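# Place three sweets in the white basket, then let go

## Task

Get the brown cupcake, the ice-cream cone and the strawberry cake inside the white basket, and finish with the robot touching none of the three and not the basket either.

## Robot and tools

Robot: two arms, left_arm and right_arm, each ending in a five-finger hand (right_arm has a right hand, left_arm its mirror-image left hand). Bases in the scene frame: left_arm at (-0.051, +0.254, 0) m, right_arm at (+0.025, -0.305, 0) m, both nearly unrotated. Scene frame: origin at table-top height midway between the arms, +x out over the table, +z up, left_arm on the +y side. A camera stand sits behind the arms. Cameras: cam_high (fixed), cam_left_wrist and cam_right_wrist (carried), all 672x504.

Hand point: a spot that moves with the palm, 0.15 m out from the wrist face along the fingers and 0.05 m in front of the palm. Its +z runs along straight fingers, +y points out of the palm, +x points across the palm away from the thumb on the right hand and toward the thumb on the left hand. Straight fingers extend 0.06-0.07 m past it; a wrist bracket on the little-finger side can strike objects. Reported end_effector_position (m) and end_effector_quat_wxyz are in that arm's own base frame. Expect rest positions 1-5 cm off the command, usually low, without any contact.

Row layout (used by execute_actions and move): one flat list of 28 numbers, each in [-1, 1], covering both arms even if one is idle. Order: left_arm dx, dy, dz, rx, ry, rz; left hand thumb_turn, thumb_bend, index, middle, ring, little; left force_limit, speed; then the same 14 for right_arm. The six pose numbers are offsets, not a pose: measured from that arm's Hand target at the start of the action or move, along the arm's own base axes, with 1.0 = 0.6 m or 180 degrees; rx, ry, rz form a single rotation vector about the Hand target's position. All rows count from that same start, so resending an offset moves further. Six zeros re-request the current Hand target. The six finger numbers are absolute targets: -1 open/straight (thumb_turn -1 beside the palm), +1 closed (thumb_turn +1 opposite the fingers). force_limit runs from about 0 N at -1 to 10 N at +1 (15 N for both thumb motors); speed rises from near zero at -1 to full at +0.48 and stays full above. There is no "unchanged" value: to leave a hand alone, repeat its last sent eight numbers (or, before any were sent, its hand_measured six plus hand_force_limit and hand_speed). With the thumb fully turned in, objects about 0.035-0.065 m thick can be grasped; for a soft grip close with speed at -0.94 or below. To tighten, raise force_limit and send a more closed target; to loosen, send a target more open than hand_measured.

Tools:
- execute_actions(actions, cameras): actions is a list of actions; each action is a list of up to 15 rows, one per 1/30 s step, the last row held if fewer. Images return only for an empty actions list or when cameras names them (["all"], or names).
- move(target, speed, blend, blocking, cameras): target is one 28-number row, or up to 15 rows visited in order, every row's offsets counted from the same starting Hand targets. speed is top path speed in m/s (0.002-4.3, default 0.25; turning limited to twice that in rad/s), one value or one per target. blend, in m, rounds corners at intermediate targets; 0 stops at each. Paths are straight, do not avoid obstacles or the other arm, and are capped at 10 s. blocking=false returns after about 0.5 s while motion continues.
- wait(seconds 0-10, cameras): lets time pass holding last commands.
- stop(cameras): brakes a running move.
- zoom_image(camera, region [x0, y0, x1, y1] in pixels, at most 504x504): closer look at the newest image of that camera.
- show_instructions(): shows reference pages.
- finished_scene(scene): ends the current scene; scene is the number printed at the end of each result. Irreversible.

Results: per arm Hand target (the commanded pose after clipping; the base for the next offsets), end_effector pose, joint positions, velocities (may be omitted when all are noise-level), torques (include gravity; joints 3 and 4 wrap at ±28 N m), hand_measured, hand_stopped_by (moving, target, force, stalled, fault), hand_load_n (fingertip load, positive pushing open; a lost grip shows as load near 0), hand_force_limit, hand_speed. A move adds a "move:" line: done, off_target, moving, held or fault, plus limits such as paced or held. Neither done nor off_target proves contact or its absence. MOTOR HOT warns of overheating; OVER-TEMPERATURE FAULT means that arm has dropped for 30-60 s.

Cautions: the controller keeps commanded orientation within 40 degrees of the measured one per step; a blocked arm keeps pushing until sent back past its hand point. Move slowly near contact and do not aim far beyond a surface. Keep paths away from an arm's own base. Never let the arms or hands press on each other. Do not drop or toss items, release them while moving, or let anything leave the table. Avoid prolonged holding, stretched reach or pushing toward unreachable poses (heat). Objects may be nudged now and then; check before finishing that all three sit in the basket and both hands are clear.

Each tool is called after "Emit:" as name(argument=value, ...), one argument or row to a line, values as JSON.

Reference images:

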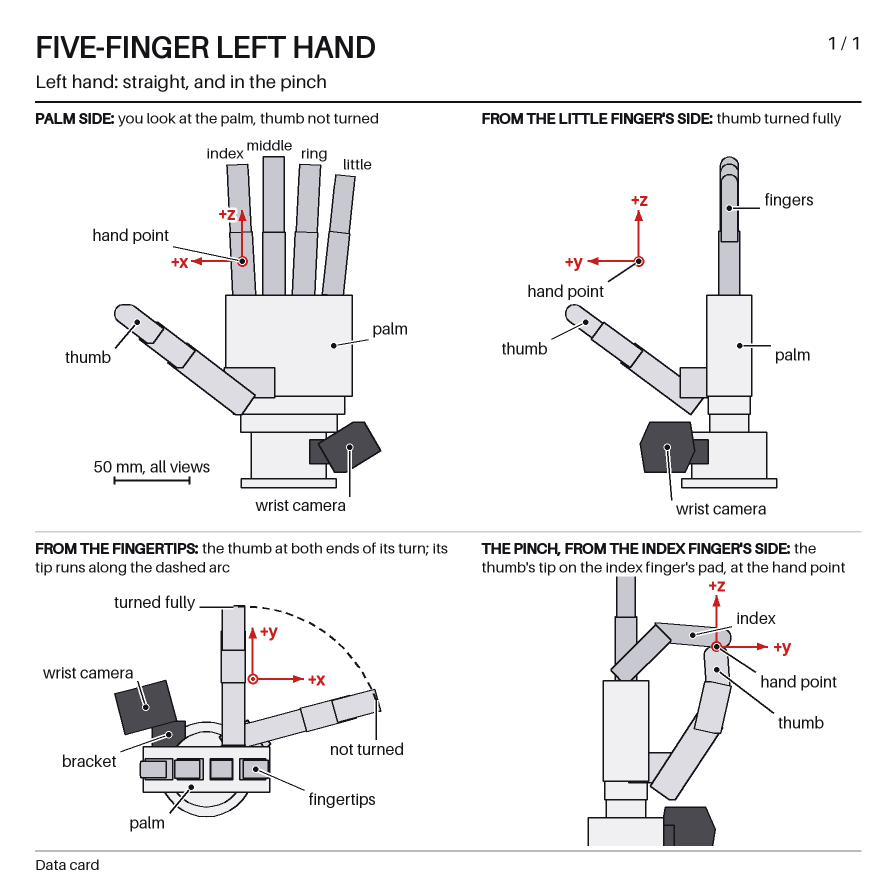

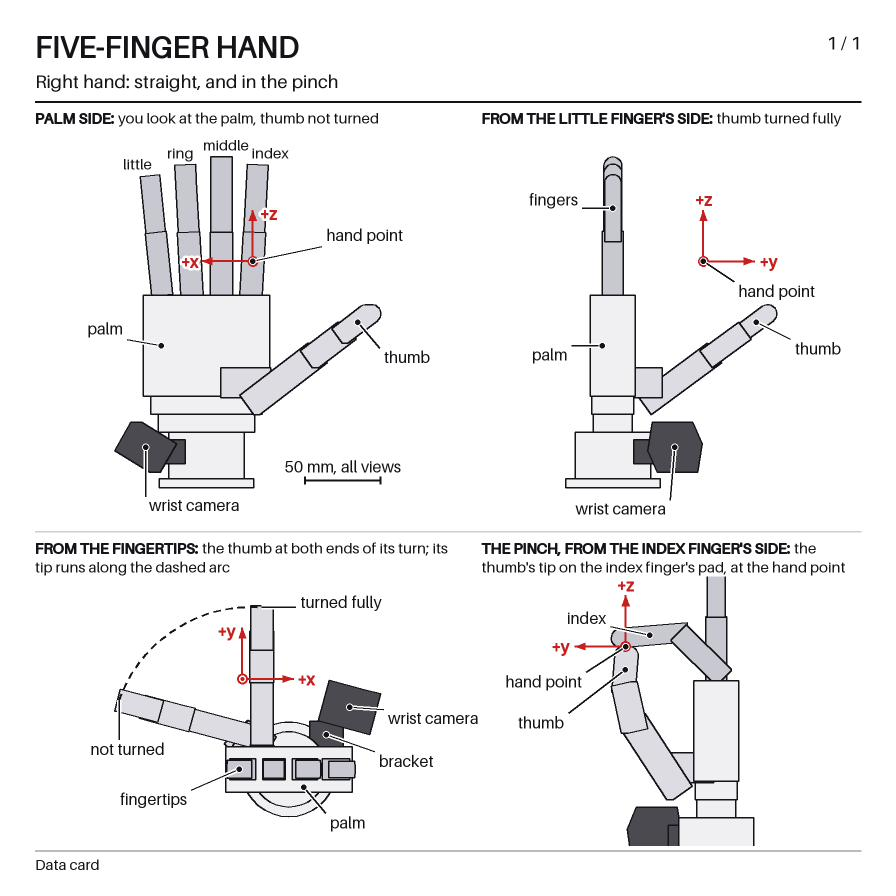

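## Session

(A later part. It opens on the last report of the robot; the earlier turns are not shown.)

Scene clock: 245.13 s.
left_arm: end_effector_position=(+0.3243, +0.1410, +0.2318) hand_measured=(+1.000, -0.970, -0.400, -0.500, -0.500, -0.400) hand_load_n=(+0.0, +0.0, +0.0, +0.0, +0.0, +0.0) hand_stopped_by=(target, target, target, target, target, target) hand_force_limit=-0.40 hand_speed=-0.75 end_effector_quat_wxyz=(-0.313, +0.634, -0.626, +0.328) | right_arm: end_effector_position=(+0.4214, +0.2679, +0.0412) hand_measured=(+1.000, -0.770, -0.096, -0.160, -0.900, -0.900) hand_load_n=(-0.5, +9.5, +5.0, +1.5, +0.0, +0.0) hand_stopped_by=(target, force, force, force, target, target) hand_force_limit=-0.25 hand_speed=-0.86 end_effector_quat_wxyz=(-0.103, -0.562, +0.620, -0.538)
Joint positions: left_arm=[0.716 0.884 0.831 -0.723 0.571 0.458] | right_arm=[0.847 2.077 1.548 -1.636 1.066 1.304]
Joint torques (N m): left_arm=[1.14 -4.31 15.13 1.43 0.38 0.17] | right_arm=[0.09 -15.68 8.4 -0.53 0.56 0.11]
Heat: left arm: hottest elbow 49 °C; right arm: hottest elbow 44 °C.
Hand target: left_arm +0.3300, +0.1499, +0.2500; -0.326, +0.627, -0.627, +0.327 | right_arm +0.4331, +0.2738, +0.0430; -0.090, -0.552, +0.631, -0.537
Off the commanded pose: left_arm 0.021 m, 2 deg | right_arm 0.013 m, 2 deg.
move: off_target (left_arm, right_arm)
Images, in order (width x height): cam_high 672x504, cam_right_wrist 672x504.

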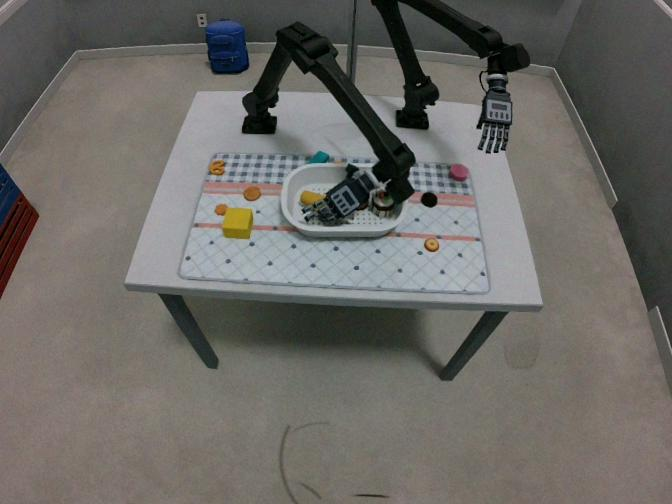

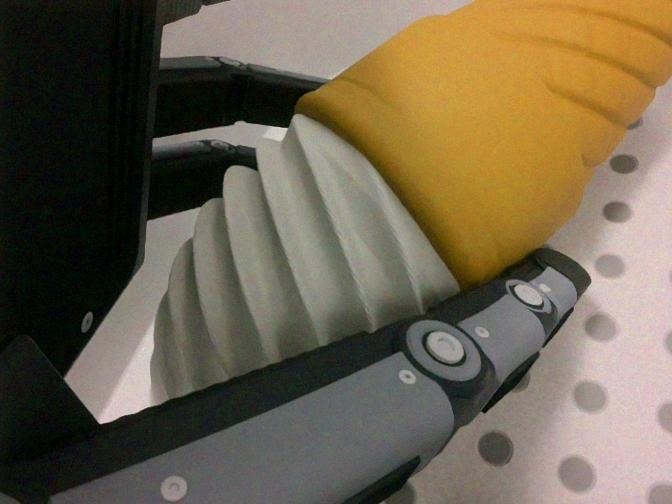

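Emit:
move(
  target=[
    [0,0,0,0,0,0,1,-0.97,-0.4,-0.5,-0.5,-0.4,-0.4,-0.75, 0.0,0,-0.009,0,0,0,1,0.3,0.2,0.2,-0.9,-0.9,-0.25,-0.86],
    [0,0,0,0,0,0,1,-0.97,-0.4,-0.5,-0.5,-0.4,-0.4,-0.75, 0.0,0,-0.009,0,0,0,1,-1,-0.5,-0.5,-0.9,-0.9,-0.25,-0.75],
  ],
  cameras=["cam_high","cam_right_wrist"],
  speed=0.05,
)

Emit:
zoom_image(
  camera="cam_high",
  region=[260, 90, 430, 260],
)

Scene clock: 251.40 s.
left_arm: end_effector_position=(+0.3243, +0.1410, +0.2318) hand_measured=(+1.000, -0.970, -0.400, -0.500, -0.500, -0.400) hand_load_n=(+0.0, +0.0, +0.0, +0.0, +0.0, +0.0) hand_stopped_by=(target, target, target, target, target, target) hand_force_limit=-0.40 hand_speed=-0.75 end_effector_quat_wxyz=(-0.313, +0.634, -0.626, +0.328) | right_arm: end_effector_position=(+0.4228, +0.2689, +0.0388) hand_measured=(+1.000, -1.000, -0.500, -0.500, -0.900, -0.900) hand_load_n=(+0.5, +0.0, +0.0, +0.0, +0.0, +0.0) hand_stopped_by=(target, target, target, target, target, target) hand_force_limit=-0.25 hand_speed=-0.75 end_effector_quat_wxyz=(-0.100, -0.561, +0.621, -0.538)
Joint positions: left_arm=[0.716 0.884 0.831 -0.723 0.571 0.458] | right_arm=[0.847 2.081 1.548 -1.627 1.069 1.304]
Joint torques (N m): left_arm=[1.26 -4.19 15.12 1.43 0.37 0.16] | right_arm=[-0.32 -15.56 8.12 -0.53 0.51 0.08]
Heat: left arm: hottest elbow 49 °C; right arm: hottest elbow 43 °C.
Hand target: left_arm +0.3300, +0.1499, +0.2500; -0.326, +0.627, -0.627, +0.327 | right_arm +0.4331, +0.2738, +0.0376; -0.090, -0.552, +0.631, -0.537
Off the commanded pose: left_arm 0.021 m, 2 deg | right_arm 0.011 m, 2 deg.
move: off_target (left_arm, right_arm); target 2's new numbers were sent with right_arm's hand 0.013 m and 2 deg from that target
Images, in order (width x height): cam_high 672x504, cam_right_wrist 672x504.

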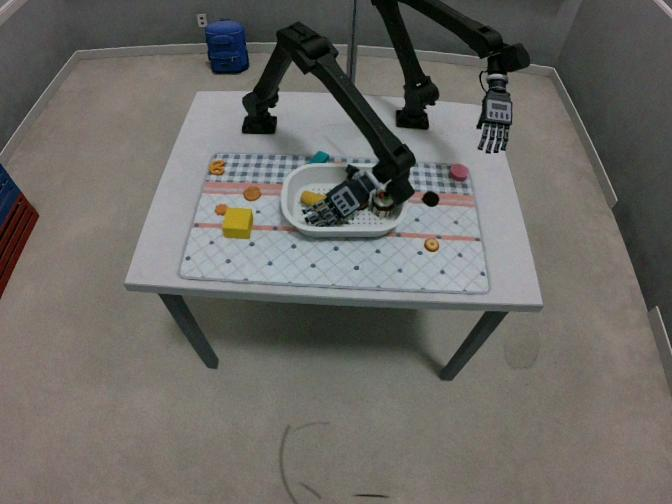

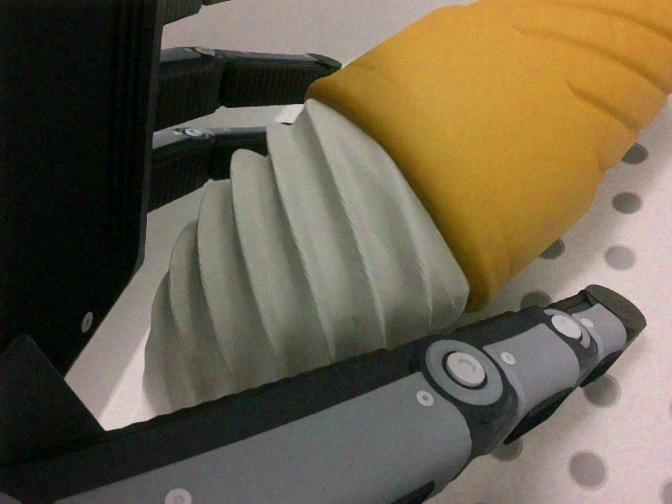

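Scaled by 2.965.

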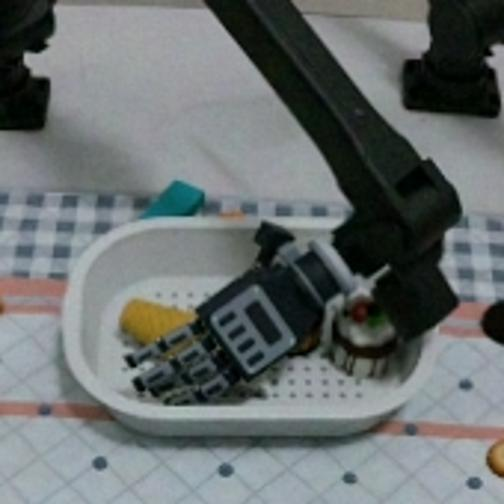

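Emit:
move(
  target=[
    [0,0,0,0,0,0,1,-0.97,-0.4,-0.5,-0.5,-0.4,-0.4,-0.75, 0.012,0.0,0.09,0,0,0.02,1,-1,-0.5,-0.5,-0.9,-0.9,-0.25,-0.75],
    [0,0,0,0,0,0,1,-0.97,-0.4,-0.5,-0.5,-0.4,-0.4,-0.75, 0.0,0.0,0.25,0,0,0.1111,1,-1,-0.5,-0.5,-0.9,-0.9,-0.25,-0.75],
  ],
  cameras=["cam_high","cam_right_wrist"],
  speed=0.1,
  blend=0.01,
)

Emit:
zoom_image(
  camera="cam_high",
  region=[260, 90, 430, 260],
)

Scene clock: 260.23 s.
left_arm: end_effector_position=(+0.3243, +0.1410, +0.2318) hand_measured=(+1.000, -0.970, -0.400, -0.500, -0.500, -0.400) hand_load_n=(+0.0, +0.0, +0.0, +0.0, +0.0, +0.0) hand_stopped_by=(target, target, target, target, target, target) hand_force_limit=-0.40 hand_speed=-0.75 end_effector_quat_wxyz=(-0.313, +0.634, -0.626, +0.328) | right_arm: end_effector_position=(+0.4341, +0.2686, +0.1738) hand_measured=(+1.000, -1.000, -0.500, -0.500, -0.900, -0.900) hand_load_n=(+0.0, +0.0, +0.0, +0.0, +0.0, +0.0) hand_stopped_by=(target, target, target, target, target, target) hand_force_limit=-0.25 hand_speed=-0.75 end_effector_quat_wxyz=(+0.012, +0.655, -0.523, +0.545)
Joint positions: left_arm=[0.716 0.884 0.831 -0.723 0.571 0.458] | right_arm=[0.86 1.723 1.424 -1.239 1.153 0.616]
Joint torques (N m): left_arm=[1.2 -4.19 15.19 1.43 0.37 0.17] | right_arm=[1.49 -15.79 7.98 0.58 0.55 -0.15]
Heat: left arm: hottest elbow 50 °C; right arm: hottest elbow 43 °C.
Hand target: left_arm +0.3300, +0.1499, +0.2500; -0.326, +0.627, -0.627, +0.327 | right_arm +0.4332, +0.2739, +0.1876; -0.005, +0.653, -0.526, +0.545
Off the commanded pose: left_arm 0.021 m, 2 deg | right_arm 0.015 m, 2 deg.
move: off_target (left_arm, right_arm)
Images, in order (width x height): cam_high 672x504, cam_right_wrist 672x504.

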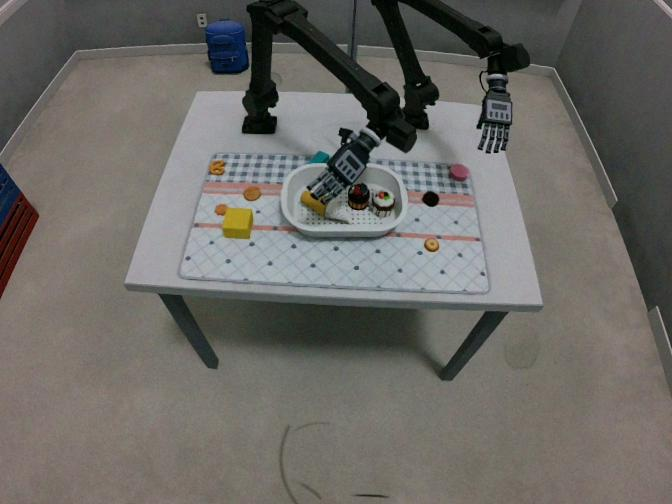

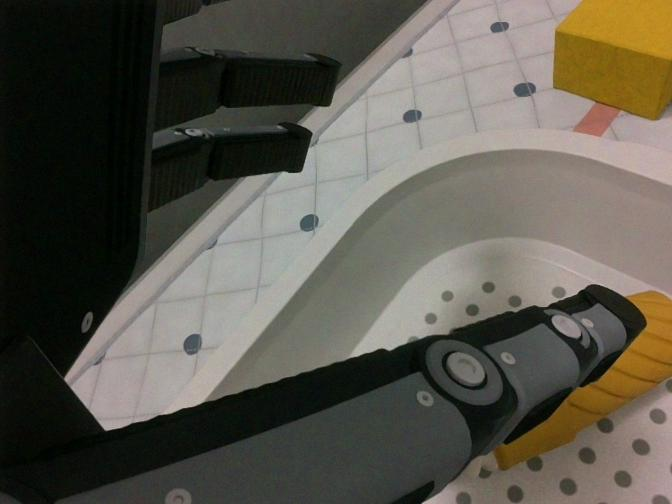

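Scaled by 2.965.

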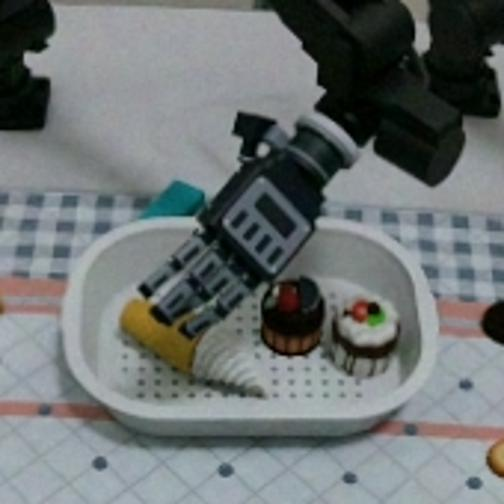

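All three are in the basket. I'll back the arm away and then check.

Emit:
move(
  target=[0,0,0,0,0,0,1,-0.97,-0.4,-0.5,-0.5,-0.4,-0.4,-0.75, 0.0,-0.15,0.12,0,0,0,1,-1,-0.5,-0.5,-0.9,-0.9,-0.25,-0.75],
  cameras=["cam_high"],
  speed=0.2,
)

Emit:
zoom_image(
  camera="cam_high",
  region=[260, 90, 430, 260],
)

Scene clock: 265.33 s.
left_arm: end_effector_position=(+0.3243, +0.1410, +0.2318) hand_measured=(+1.000, -0.970, -0.400, -0.500, -0.500, -0.400) hand_load_n=(+0.0, +0.0, +0.0, +0.0, +0.0, +0.0) hand_stopped_by=(target, target, target, target, target, target) hand_force_limit=-0.40 hand_speed=-0.75 end_effector_quat_wxyz=(-0.313, +0.634, -0.626, +0.328) | right_arm: end_effector_position=(+0.4306, +0.1843, +0.2507) hand_measured=(+1.000, -1.000, -0.500, -0.500, -0.900, -0.900) hand_load_n=(+0.5, +0.0, +0.0, +0.0, +0.0, +0.0) hand_stopped_by=(target, target, target, target, target, target) hand_force_limit=-0.25 hand_speed=-0.75 end_effector_quat_wxyz=(+0.006, +0.658, -0.522, +0.543)
Joint positions: left_arm=[0.716 0.884 0.831 -0.723 0.571 0.458] | right_arm=[0.742 1.459 1.307 -1.101 1.125 0.311]
Joint torques (N m): left_arm=[1.08 -4.25 15.16 1.44 0.38 0.17] | right_arm=[0.09 -12.04 8.68 1.14 0.55 -0.1]
Heat: left arm: hottest elbow 50 °C; right arm: hottest elbow 43 °C.
Hand target: left_arm +0.3300, +0.1499, +0.2500; -0.326, +0.627, -0.627, +0.327 | right_arm +0.4331, +0.1839, +0.2597; -0.005, +0.653, -0.526, +0.545
Off the commanded pose: left_arm 0.021 m, 2 deg | right_arm 0.009 m, 1 deg.
move: off_target (left_arm)
Images, in order (width x height): cam_high 672x504.

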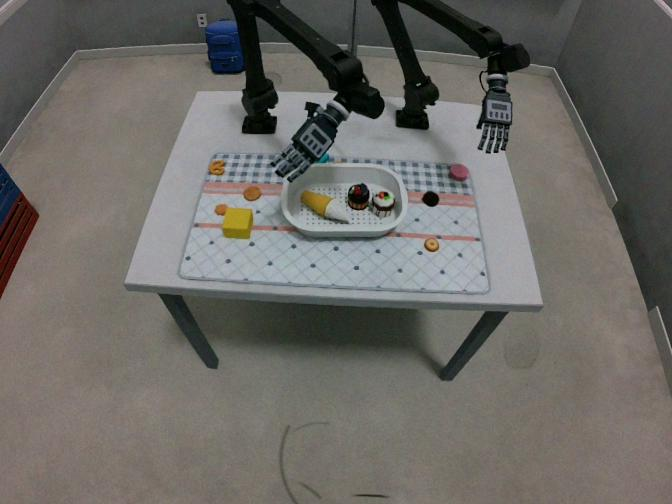

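Scaled by 2.965.

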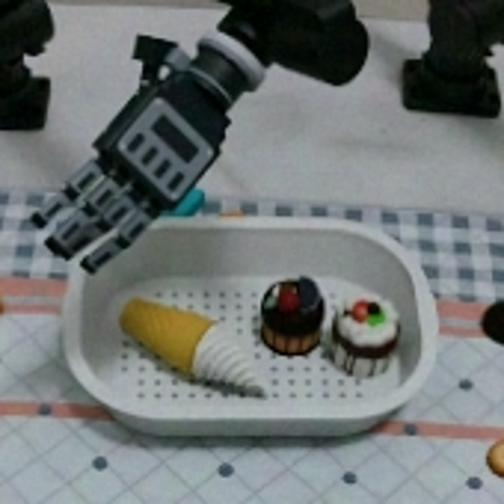

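Emit:
finished_scene(
  scene=2,
)

The scene is finished: the task was done.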